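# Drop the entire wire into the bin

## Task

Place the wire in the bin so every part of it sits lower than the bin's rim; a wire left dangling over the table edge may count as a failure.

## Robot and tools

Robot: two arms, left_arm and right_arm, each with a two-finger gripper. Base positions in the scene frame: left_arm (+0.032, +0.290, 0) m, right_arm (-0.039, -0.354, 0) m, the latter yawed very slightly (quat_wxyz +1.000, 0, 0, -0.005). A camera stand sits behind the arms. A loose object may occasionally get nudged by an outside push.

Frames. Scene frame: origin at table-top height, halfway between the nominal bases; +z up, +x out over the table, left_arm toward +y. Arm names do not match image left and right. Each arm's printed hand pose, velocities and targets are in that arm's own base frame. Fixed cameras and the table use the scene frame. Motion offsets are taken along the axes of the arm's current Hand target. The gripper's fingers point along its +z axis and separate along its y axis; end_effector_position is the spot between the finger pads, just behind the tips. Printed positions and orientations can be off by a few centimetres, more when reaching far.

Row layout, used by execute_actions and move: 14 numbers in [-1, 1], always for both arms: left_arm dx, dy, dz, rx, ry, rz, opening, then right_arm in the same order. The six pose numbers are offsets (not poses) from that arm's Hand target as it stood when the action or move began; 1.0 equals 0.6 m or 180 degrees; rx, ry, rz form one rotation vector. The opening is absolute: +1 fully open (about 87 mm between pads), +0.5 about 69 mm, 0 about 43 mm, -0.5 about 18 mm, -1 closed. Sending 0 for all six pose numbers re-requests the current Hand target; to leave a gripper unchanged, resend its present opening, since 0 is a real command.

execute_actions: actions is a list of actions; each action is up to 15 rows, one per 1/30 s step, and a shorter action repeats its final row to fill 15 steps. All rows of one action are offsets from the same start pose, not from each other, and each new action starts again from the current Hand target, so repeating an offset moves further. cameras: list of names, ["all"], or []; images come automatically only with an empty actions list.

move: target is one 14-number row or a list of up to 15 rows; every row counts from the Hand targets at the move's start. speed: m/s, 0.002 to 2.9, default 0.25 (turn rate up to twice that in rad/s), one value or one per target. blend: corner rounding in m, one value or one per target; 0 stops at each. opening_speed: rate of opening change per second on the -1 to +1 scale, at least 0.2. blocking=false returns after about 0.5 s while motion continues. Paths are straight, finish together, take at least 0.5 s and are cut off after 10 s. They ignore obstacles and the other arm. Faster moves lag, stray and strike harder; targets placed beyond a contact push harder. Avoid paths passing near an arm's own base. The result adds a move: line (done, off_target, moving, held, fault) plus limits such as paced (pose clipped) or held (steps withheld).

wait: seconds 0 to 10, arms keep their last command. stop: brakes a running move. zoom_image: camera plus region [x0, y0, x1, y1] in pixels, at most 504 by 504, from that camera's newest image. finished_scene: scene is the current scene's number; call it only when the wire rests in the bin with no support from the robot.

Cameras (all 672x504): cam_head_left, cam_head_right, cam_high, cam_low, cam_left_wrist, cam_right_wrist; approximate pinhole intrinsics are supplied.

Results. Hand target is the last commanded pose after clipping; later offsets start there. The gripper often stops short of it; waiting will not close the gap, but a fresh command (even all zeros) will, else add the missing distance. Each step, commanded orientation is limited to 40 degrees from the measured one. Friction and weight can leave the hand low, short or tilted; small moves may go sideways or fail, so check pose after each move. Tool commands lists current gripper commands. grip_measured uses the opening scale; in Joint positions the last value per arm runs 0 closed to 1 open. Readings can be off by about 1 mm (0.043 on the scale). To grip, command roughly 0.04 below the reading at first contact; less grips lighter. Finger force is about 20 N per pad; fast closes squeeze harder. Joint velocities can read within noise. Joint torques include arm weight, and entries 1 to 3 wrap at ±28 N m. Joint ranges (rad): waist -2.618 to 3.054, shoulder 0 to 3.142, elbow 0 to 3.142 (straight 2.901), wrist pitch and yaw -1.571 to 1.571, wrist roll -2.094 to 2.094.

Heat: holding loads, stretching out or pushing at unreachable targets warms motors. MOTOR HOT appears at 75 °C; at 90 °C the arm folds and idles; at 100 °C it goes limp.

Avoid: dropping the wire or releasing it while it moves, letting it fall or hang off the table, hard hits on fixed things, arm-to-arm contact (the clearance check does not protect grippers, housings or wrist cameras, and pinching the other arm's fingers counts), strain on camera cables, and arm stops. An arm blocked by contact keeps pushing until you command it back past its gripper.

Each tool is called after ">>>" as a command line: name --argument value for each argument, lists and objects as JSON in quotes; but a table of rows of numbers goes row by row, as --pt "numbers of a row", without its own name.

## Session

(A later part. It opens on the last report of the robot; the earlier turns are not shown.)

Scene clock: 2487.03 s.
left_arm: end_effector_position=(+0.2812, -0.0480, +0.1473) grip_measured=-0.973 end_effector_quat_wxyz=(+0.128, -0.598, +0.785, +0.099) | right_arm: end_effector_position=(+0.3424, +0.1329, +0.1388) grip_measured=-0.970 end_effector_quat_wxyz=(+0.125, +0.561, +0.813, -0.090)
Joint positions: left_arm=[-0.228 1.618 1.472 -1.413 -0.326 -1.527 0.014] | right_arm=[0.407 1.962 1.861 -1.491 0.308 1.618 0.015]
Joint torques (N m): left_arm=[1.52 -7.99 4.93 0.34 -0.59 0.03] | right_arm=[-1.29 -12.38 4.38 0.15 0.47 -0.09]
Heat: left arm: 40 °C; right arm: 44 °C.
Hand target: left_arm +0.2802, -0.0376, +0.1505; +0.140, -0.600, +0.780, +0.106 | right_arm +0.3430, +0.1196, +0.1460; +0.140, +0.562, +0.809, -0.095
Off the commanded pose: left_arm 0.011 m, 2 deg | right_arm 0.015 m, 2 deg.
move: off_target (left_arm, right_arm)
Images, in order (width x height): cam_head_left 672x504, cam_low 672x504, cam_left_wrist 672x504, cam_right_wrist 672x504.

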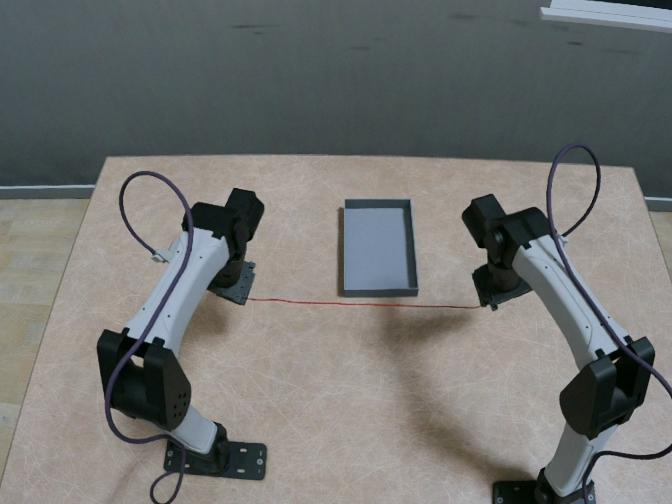

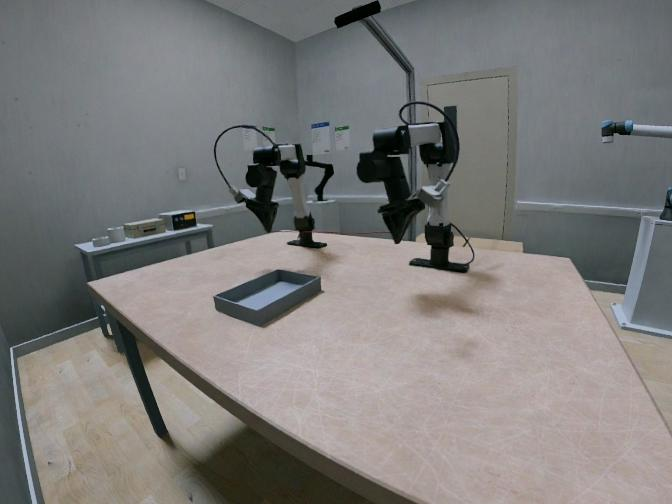

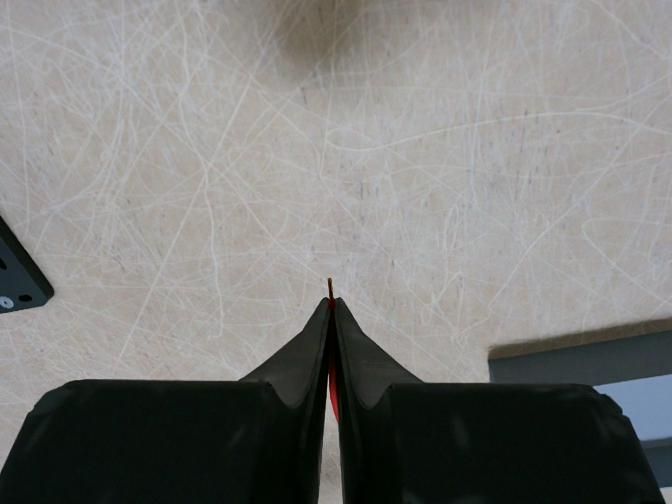

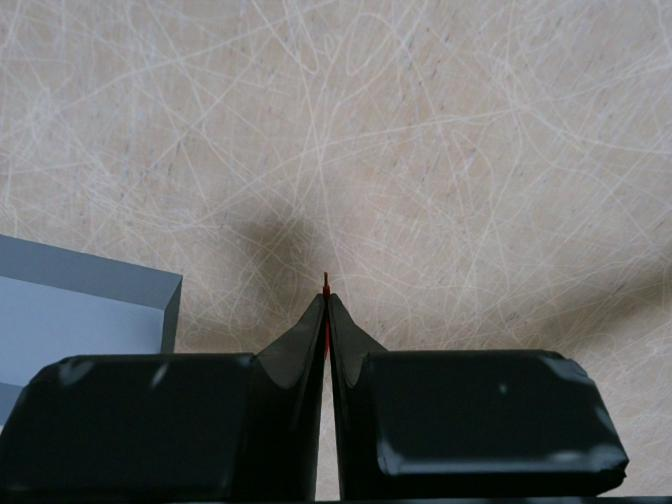

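>>> move --target '[0.0902,-0.1817,-0.2278,0.2727,-0.1891,0.3249,-1, 0.0582,0.1488,-0.2233,-0.2944,-0.1834,-0.3508,-1]' --speed 0.2 --cameras '["all"]'

Scene clock: 2521.40 s.
left_arm: end_effector_position=(+0.3628, -0.1578, +0.2570) grip_measured=-0.973 end_effector_quat_wxyz=(+0.497, -0.005, +0.868, +0.009) | right_arm: end_effector_position=(+0.4008, +0.2233, +0.2436) grip_measured=-0.970 end_effector_quat_wxyz=(+0.478, -0.085, +0.873, +0.040)
Joint positions: left_arm=[-0.607 1.405 1.37 -0.595 -0.534 -0.342 0.014] | right_arm=[0.627 1.622 1.537 -0.534 0.372 0.239 0.015]
Joint torques (N m): left_arm=[-0.92 -7.04 6.01 1.88 -0.17 -0.02] | right_arm=[0.35 -11.92 5.87 1.93 0.05 -0.07]
Motor temperatures (°C): left_arm=[22 42 39 28 22 21 23] | right_arm=[19 48 38 32 23 21 20]
Heat: left arm: 42 °C; right arm: 48 °C.
Hand target: left_arm +0.3600, -0.1602, +0.2606; +0.502, +0.000, +0.865, +0.002 | right_arm +0.3991, +0.2233, +0.2611; +0.498, -0.084, +0.861, +0.054
Off the commanded pose: left_arm 0.005 m, 1 deg | right_arm 0.018 m, 3 deg.
move: off_target (right_arm)

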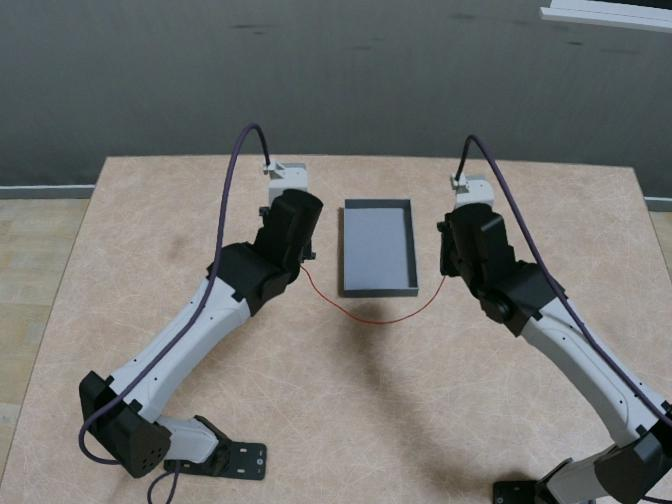

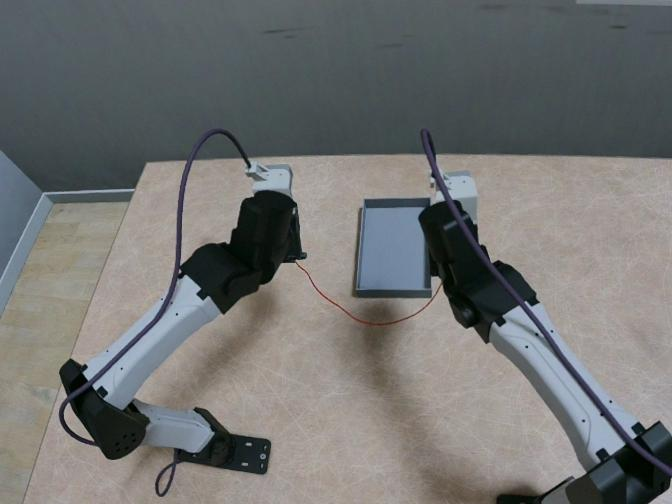

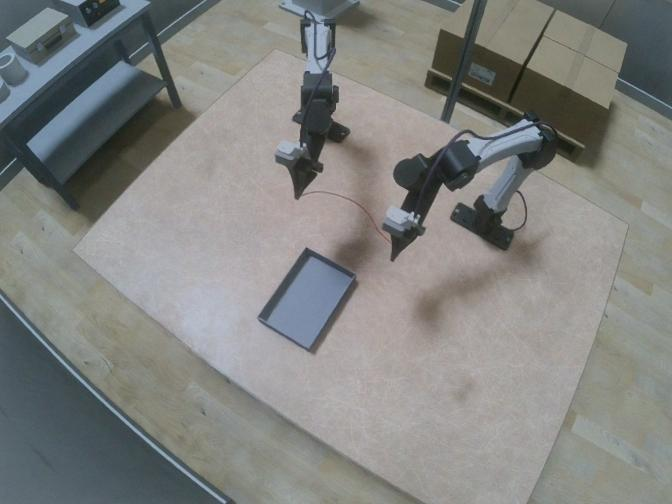

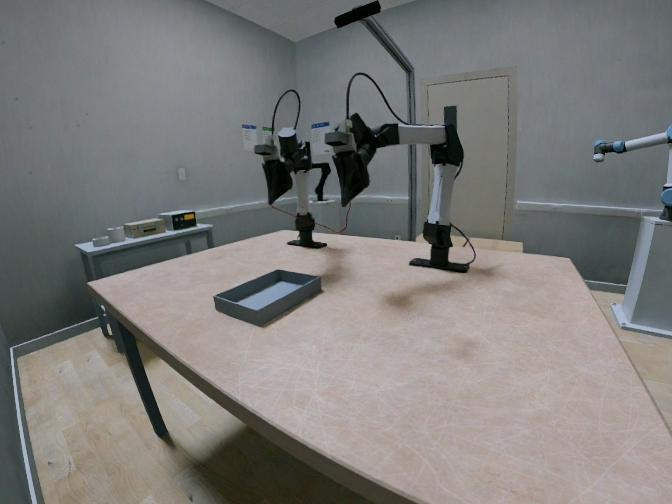

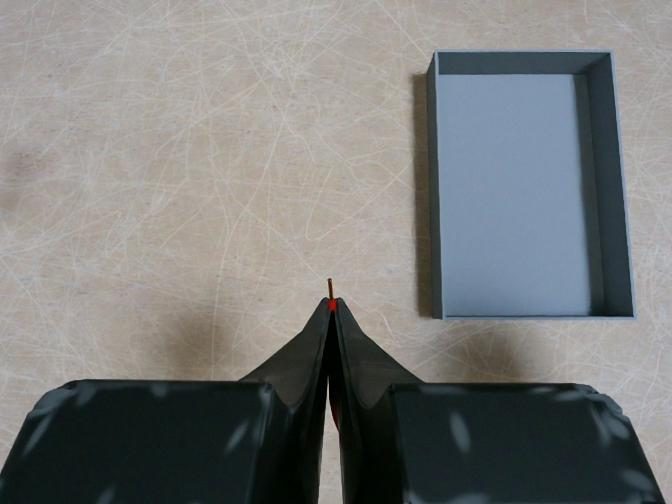

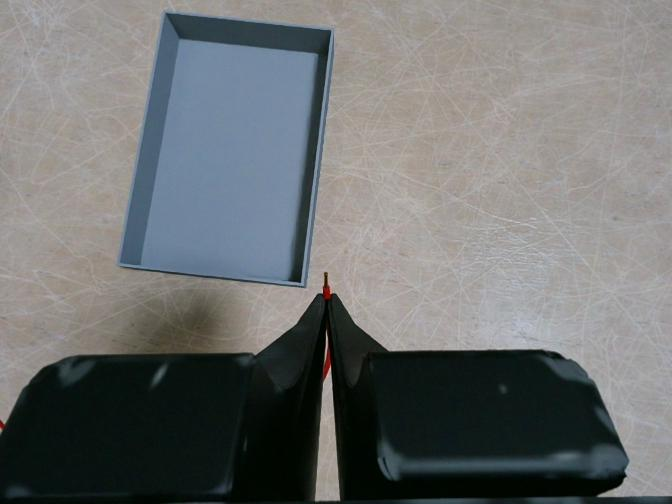

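>>> move --pt "-0.05 -0.0667 0.0866 0 0 0 -1 -0.1075 0.0375 0.156 0 0 0 -1" --pt "-0.0777 -0.0333 0.1861 0 0 0 -1 -0.132 0.0417 0.2488 0 0 0 -1" --speed 0.15 --blend 0.02 --cameras '["all"]'

Scene clock: 2541.43 s.
left_arm: end_effector_position=(+0.4744, -0.1772, +0.2385) grip_measured=-0.973 end_effector_quat_wxyz=(+0.493, -0.001, +0.870, +0.007) | right_arm: end_effector_position=(+0.5560, +0.2810, +0.2499) grip_measured=-0.970 end_effector_quat_wxyz=(+0.492, -0.083, +0.865, +0.050)
Joint positions: left_arm=[-0.48 1.793 1.692 -0.496 -0.421 -0.257 0.014] | right_arm=[0.537 2.426 2.719 -0.855 0.29 0.184 0.015]
Joint torques (N m): left_arm=[-0.01 -8.18 8.88 1.92 -0.12 -0.02] | right_arm=[-0.08 -12.53 9.35 1.72 -0.01 -0.05]
Heat: left arm: 42 °C; right arm: 48 °C.
Hand target: left_arm +0.4802, -0.1798, +0.2456; +0.502, +0.000, +0.865, +0.002 | right_arm +0.5597, +0.2814, +0.2558; +0.498, -0.084, +0.861, +0.054
Off the commanded pose: left_arm 0.010 m, 1 deg | right_arm 0.007 m, 1 deg.
move: done

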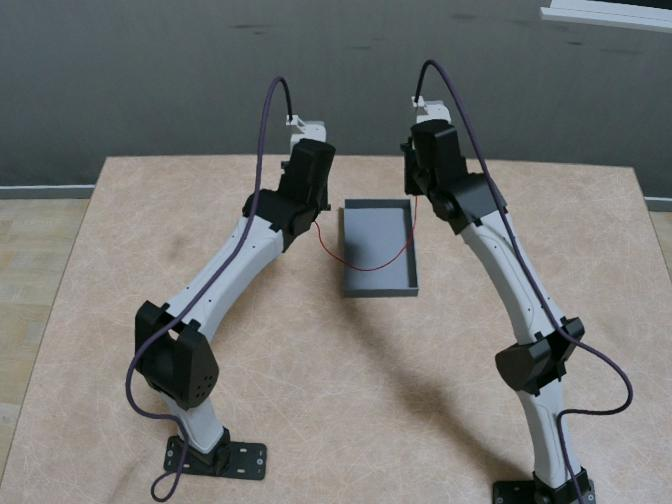

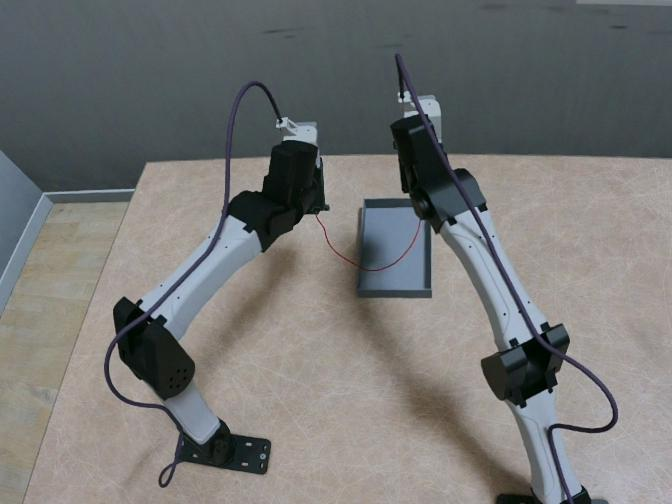

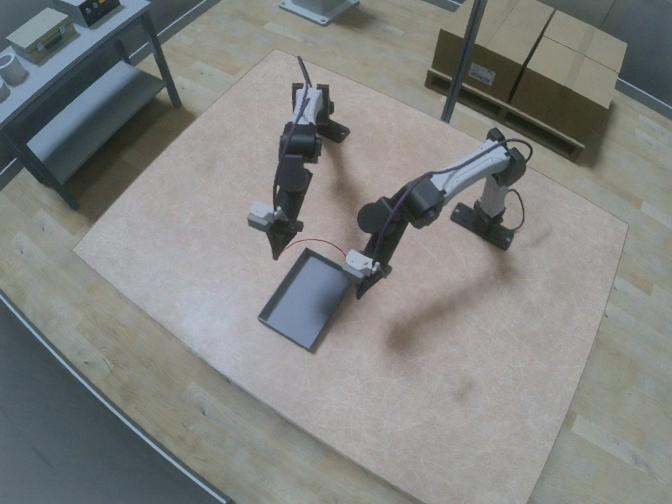

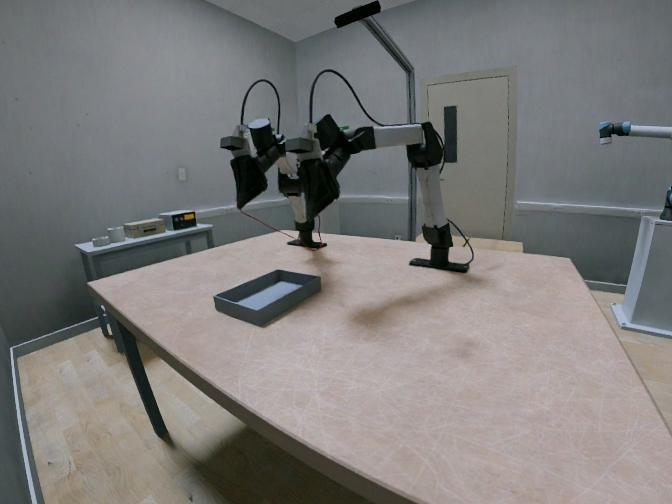

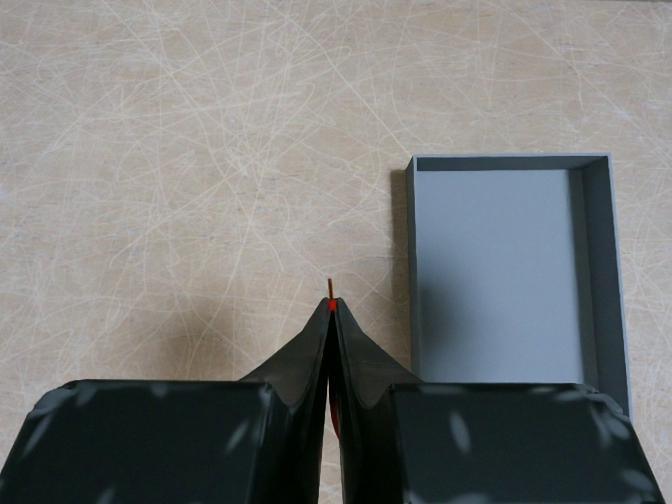

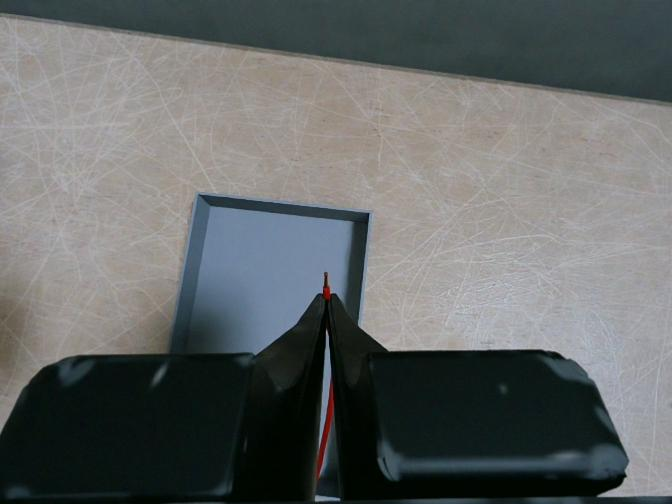

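>>> move --target '[0.035,-0.05,0.0394,0,0,0,-1, 0.1505,0.0765,0.1728,0,0,0,-1]' --speed 0.12 --cameras '["all"]'

>>> zoom_image --camera "cam_low" --region '[200, 180, 360, 330]'

>>> zoom_image --camera "cam_high" --region '[240, 200, 390, 360]'

Scene clock: 2557.37 s.
left_arm: end_effector_position=(+0.4868, -0.2040, +0.2122) grip_measured=-0.973 end_effector_quat_wxyz=(+0.495, +0.003, +0.869, +0.005) | right_arm: end_effector_position=(+0.5884, +0.3292, +0.1136) grip_measured=-0.970 end_effector_quat_wxyz=(+0.479, -0.094, +0.872, +0.044)
Joint positions: left_arm=[-0.522 1.876 1.692 -0.418 -0.449 -0.275 0.014] | right_arm=[0.58 2.593 2.486 -0.495 0.319 0.196 0.015]
Joint torques (N m): left_arm=[-1.09 -8.91 8.32 1.98 -0.33 -0.17] | right_arm=[0.81 -15.21 9.14 1.97 0.15 0.14]
Heat: left arm: 42 °C; right arm: 47 °C.
Hand target: left_arm +0.4903, -0.2097, +0.2157; +0.502, +0.000, +0.865, +0.002 | right_arm +0.5945, +0.3365, +0.1264; +0.498, -0.084, +0.861, +0.054
Off the commanded pose: left_arm 0.007 m, 1 deg | right_arm 0.016 m, 3 deg.
move: off_target (right_arm)

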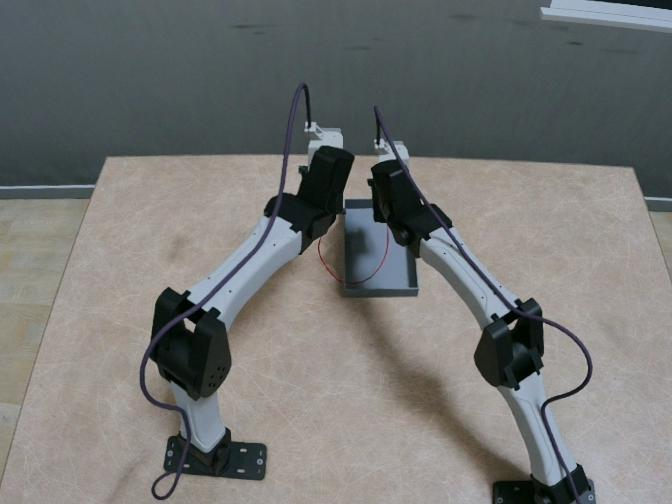

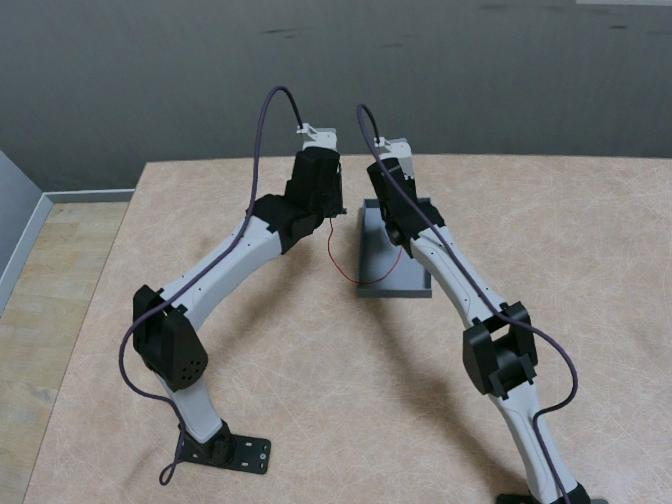

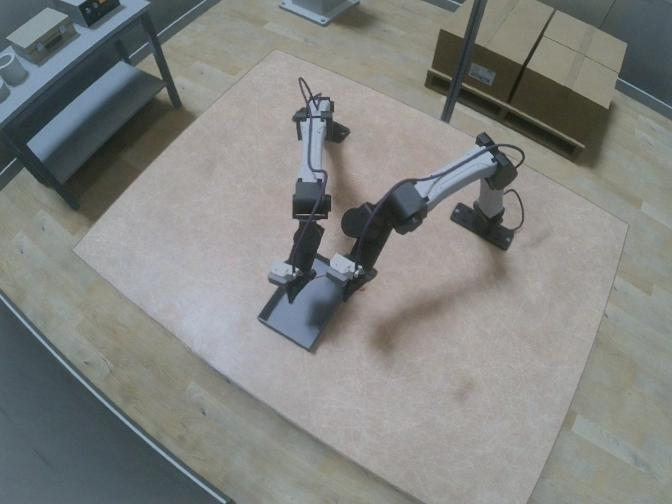

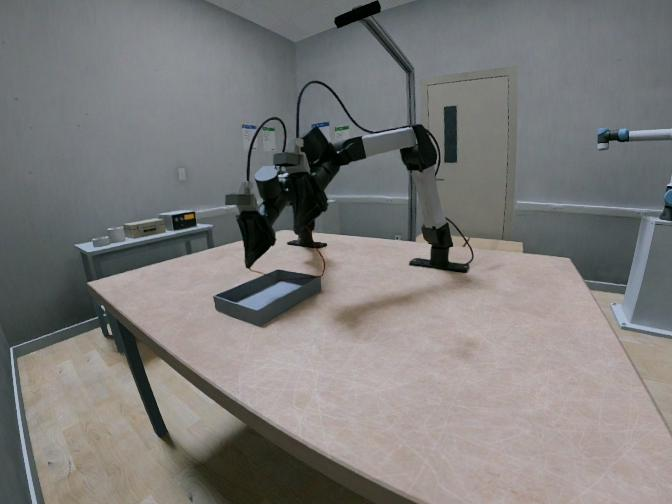

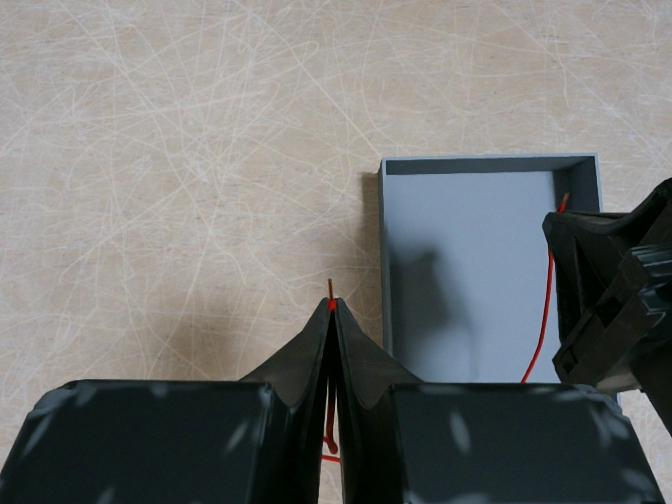

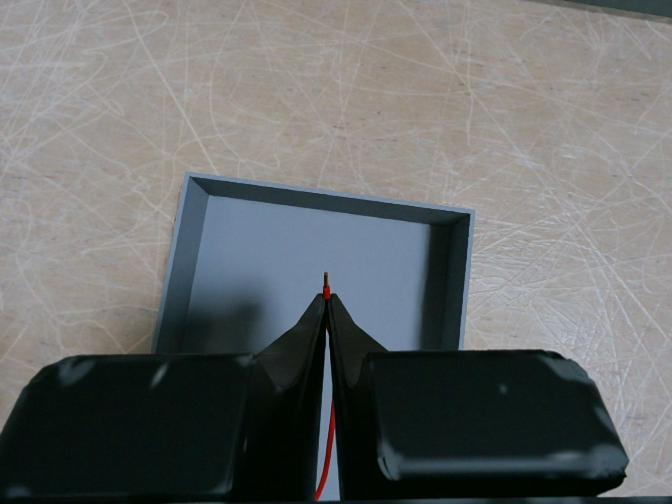

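Scaled by 3.150.

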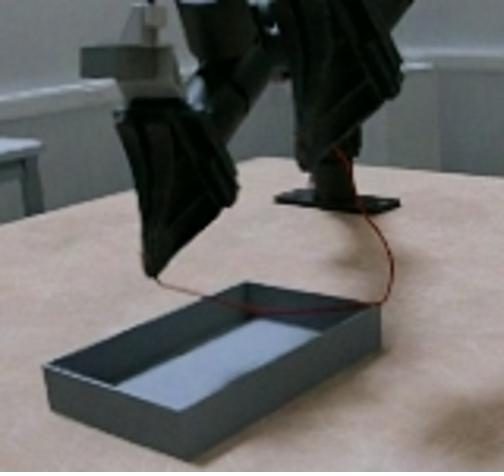

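Scaled by 3.150.

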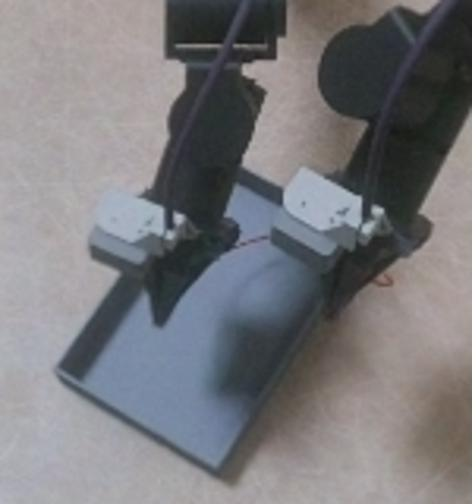

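>>> move --target '[-0.0728,0.0083,0.0927,0,0,0,-1, 0,0,0,0,0,0,-1]' --speed 0.12 --cameras '["all"]'

>>> zoom_image --camera "cam_low" --region '[200, 180, 360, 330]'

Scene clock: 2567.53 s.
left_arm: end_effector_position=(+0.5578, -0.2047, +0.2271) grip_measured=-0.973 end_effector_quat_wxyz=(+0.505, -0.004, +0.863, +0.001) | right_arm: end_effector_position=(+0.5885, +0.3292, +0.1137) grip_measured=-0.970 end_effector_quat_wxyz=(+0.479, -0.094, +0.872, +0.044)
Joint positions: left_arm=[-0.45 2.143 2.116 -0.532 -0.395 -0.238 0.014] | right_arm=[0.58 2.593 2.486 -0.495 0.32 0.196 0.015]
Joint torques (N m): left_arm=[0.03 -10.58 8.9 1.69 -0.1 -0.01] | right_arm=[0.81 -15.16 9.18 1.97 0.15 0.14]
Heat: left arm: 43 °C; right arm: 49 °C.
Hand target: left_arm +0.5603, -0.2046, +0.2259; +0.502, +0.000, +0.865, +0.002 | right_arm +0.5945, +0.3365, +0.1264; +0.498, -0.084, +0.861, +0.054
Off the commanded pose: left_arm 0.003 m, 1 deg | right_arm 0.016 m, 3 deg.
move: off_target (right_arm)

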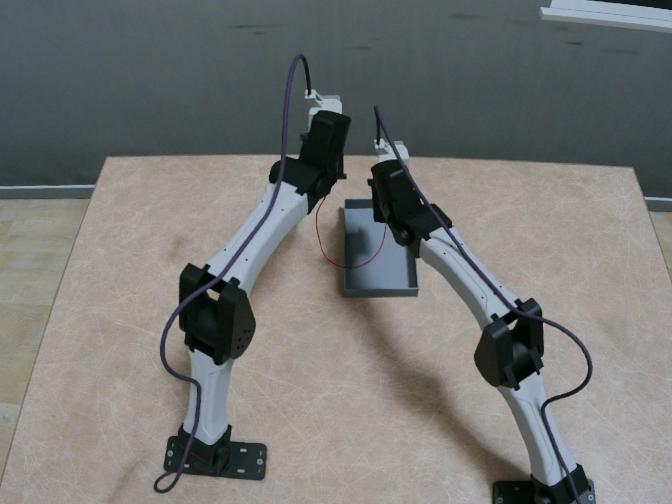

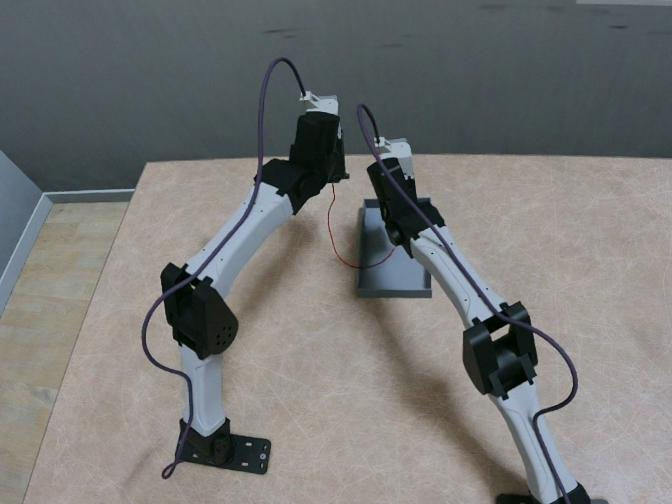

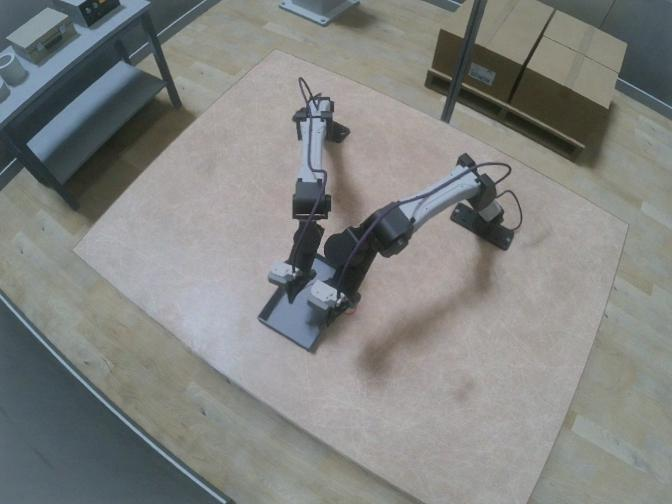

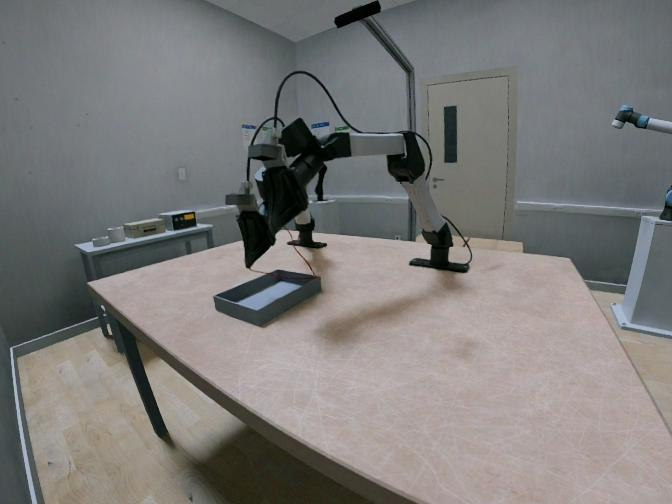

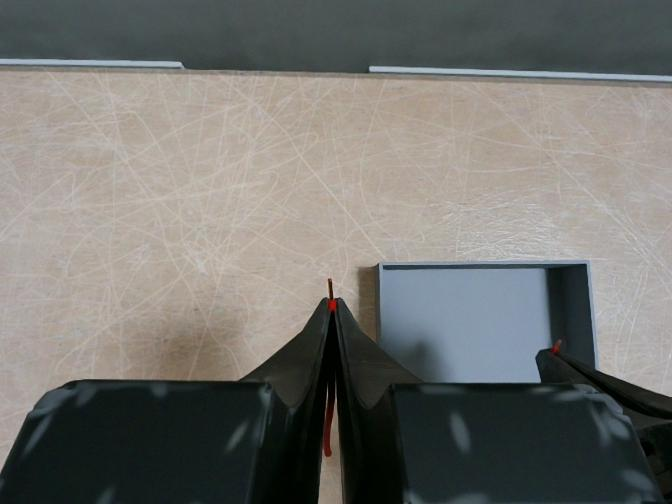

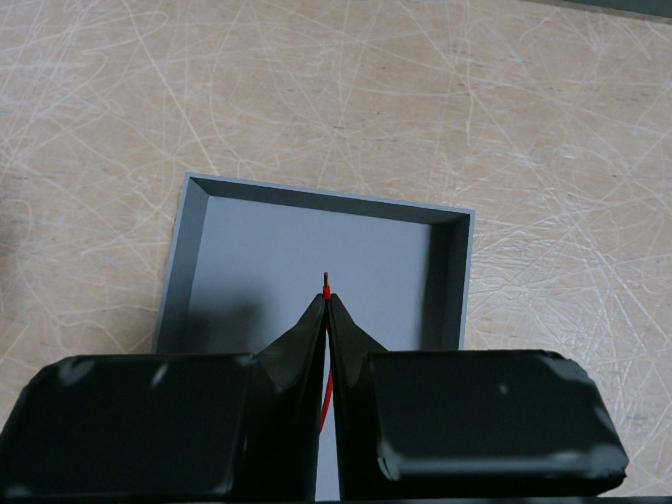

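Scaled by 3.150.

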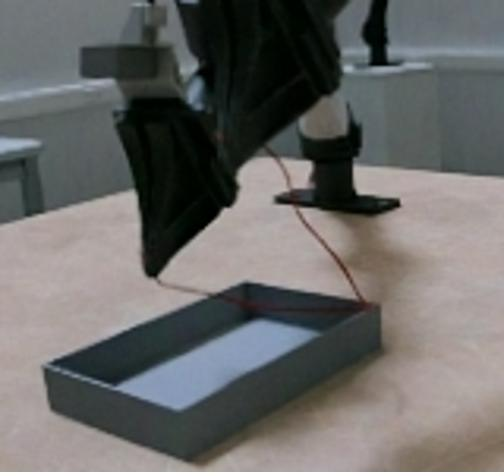

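>>> move --target '[0.0433,0,0.025,0,0,0,-1, 0.1474,-0.0016,0.0946,0,0,0,-1]' --speed 0.07 --cameras '["all"]'

>>> zoom_image --camera "cam_low" --region '[200, 180, 360, 330]'

>>> zoom_image --camera "cam_head_left" --region '[290, 170, 440, 310]'

Scene clock: 2576.00 s.
left_arm: end_effector_position=(+0.5597, -0.2058, +0.1944) grip_measured=-0.973 end_effector_quat_wxyz=(+0.499, -0.002, +0.866, +0.004) | right_arm: end_effector_position=(+0.5979, +0.3354, +0.0264) grip_measured=-0.970 end_effector_quat_wxyz=(+0.493, -0.090, +0.864, +0.051)
Joint positions: left_arm=[-0.45 2.143 1.995 -0.426 -0.394 -0.238 0.014] | right_arm=[0.58 2.648 2.219 -0.135 0.32 0.197 0.015]
Joint torques (N m): left_arm=[0.24 -12.67 6.37 1.96 -0.11 -0.05] | right_arm=[0.55 -14.76 6.26 2 0.11 0.1]
Heat: left arm: 43 °C; right arm: 51 °C.
Hand target: left_arm +0.5605, -0.2046, +0.1959; +0.502, +0.000, +0.865, +0.002 | right_arm +0.5996, +0.3376, +0.0215; +0.498, -0.084, +0.861, +0.054
Off the commanded pose: left_arm 0.002 m, 0 deg | right_arm 0.006 m, 1 deg.
move: done

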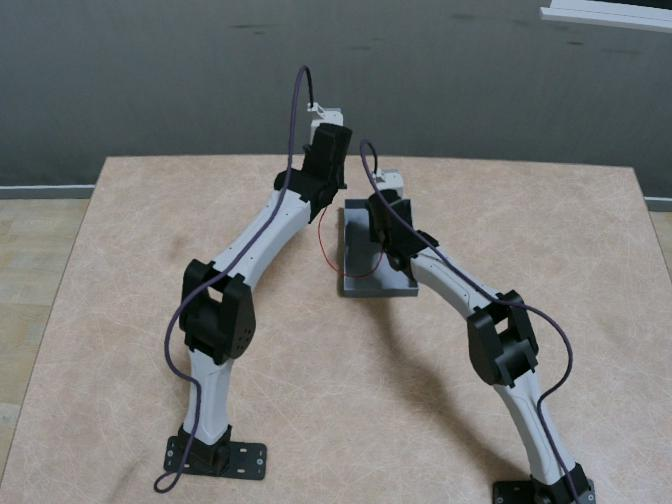

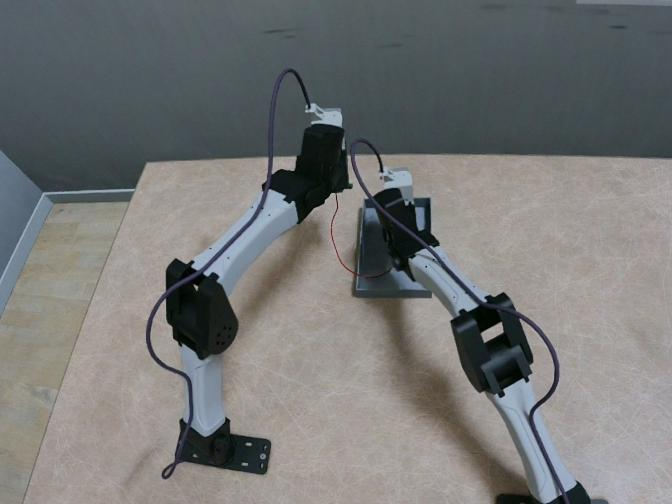

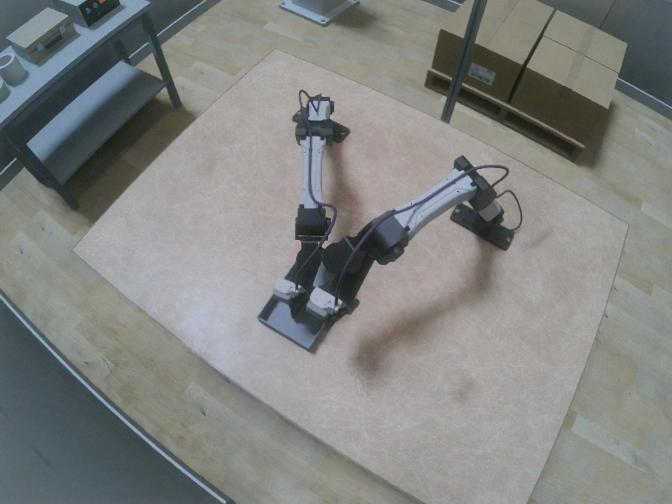

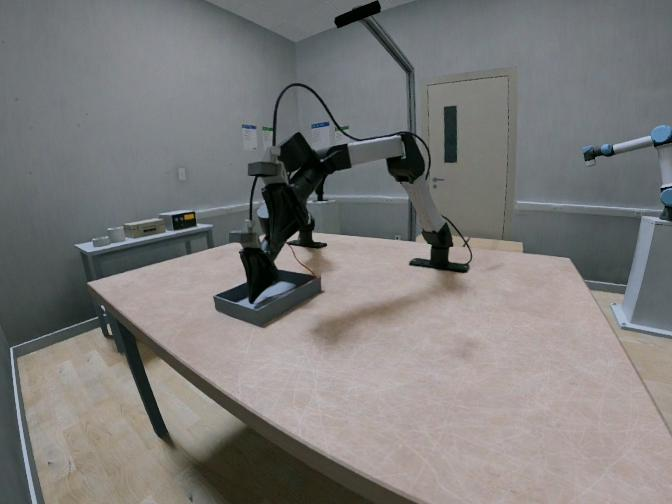

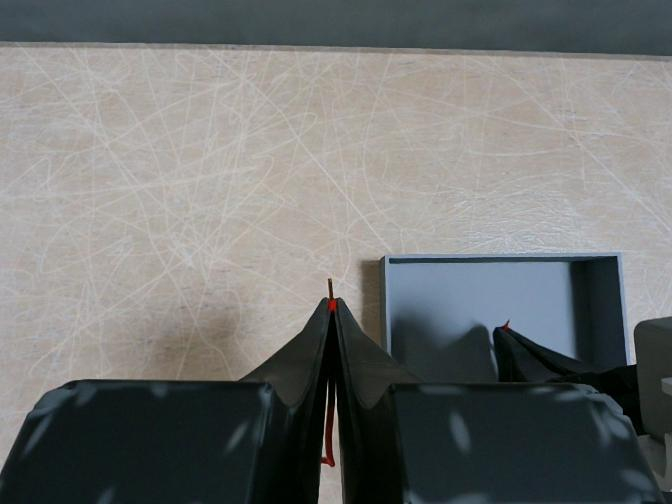

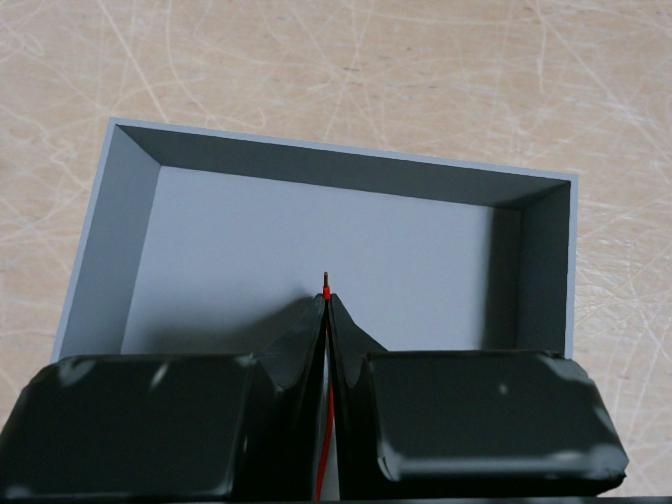

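Scaled by 3.150.

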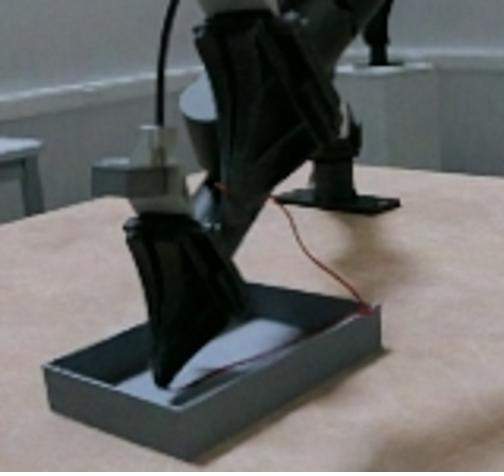

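Scaled by 3.360.

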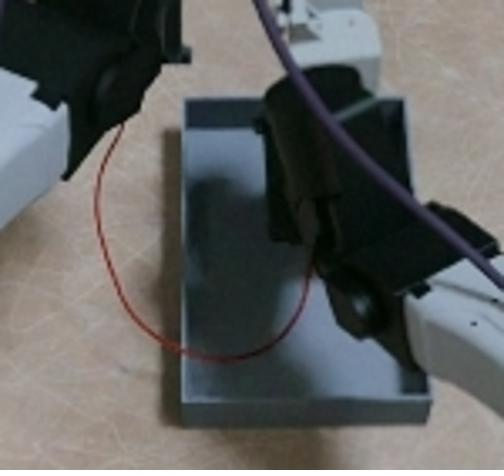

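>>> move --target '[0,0,0,0,0,0,-1, 0.0173,0,0.01,0,0,0,-1]' --speed 0.05 --cameras '["cam_head_left","cam_low"]'

>>> zoom_image --camera "cam_low" --region '[210, 255, 340, 330]'

Scene clock: 2582.27 s.
left_arm: end_effector_position=(+0.5597, -0.2058, +0.1944) grip_measured=-0.973 end_effector_quat_wxyz=(+0.499, -0.002, +0.866, +0.004) | right_arm: end_effector_position=(+0.5996, +0.3365, +0.0206) grip_measured=-0.970 end_effector_quat_wxyz=(+0.498, -0.088, +0.861, +0.054)
Joint positions: left_arm=[-0.45 2.143 1.995 -0.426 -0.394 -0.238 0.014] | right_arm=[0.58 2.658 2.204 -0.098 0.32 0.197 0.015]
Joint torques (N m): left_arm=[0.13 -12.66 6.19 1.96 -0.12 -0.04] | right_arm=[0.51 -14.27 5.85 1.99 0.12 0.1]
Heat: left arm: 43 °C; right arm: 52 °C.
Hand target: left_arm +0.5604, -0.2046, +0.1959; +0.502, +0.000, +0.865, +0.002 | right_arm +0.5996, +0.3377, +0.0094; +0.498, -0.084, +0.861, +0.054
Off the commanded pose: left_arm 0.002 m, 0 deg | right_arm 0.011 m, 0 deg.
move: off_target (right_arm)
Images, in order (width x height): cam_head_left 672x504, cam_low 672x504.

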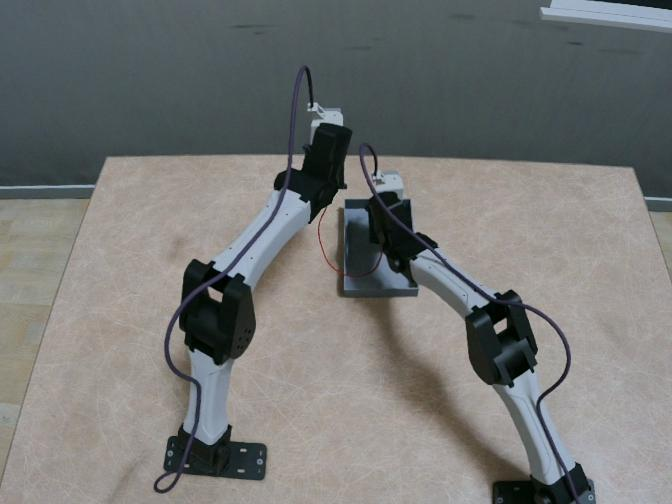

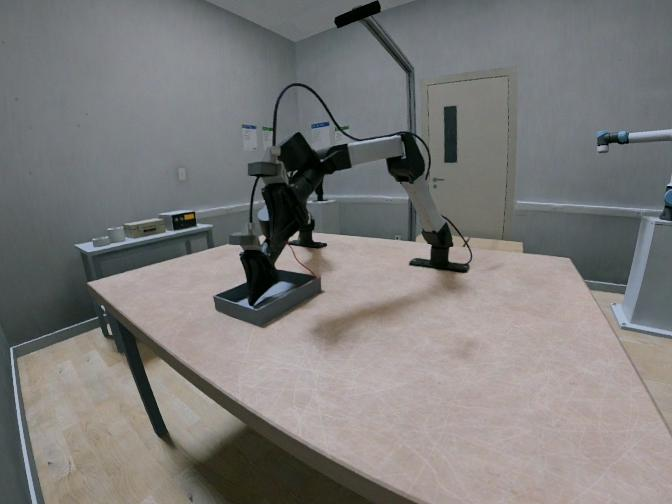

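Scaled by 3.877.

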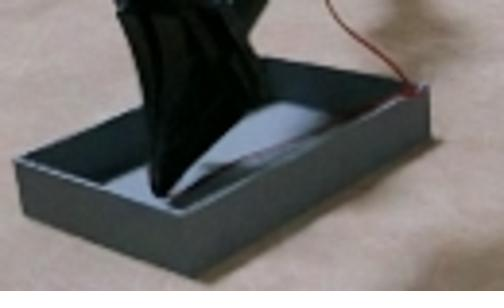

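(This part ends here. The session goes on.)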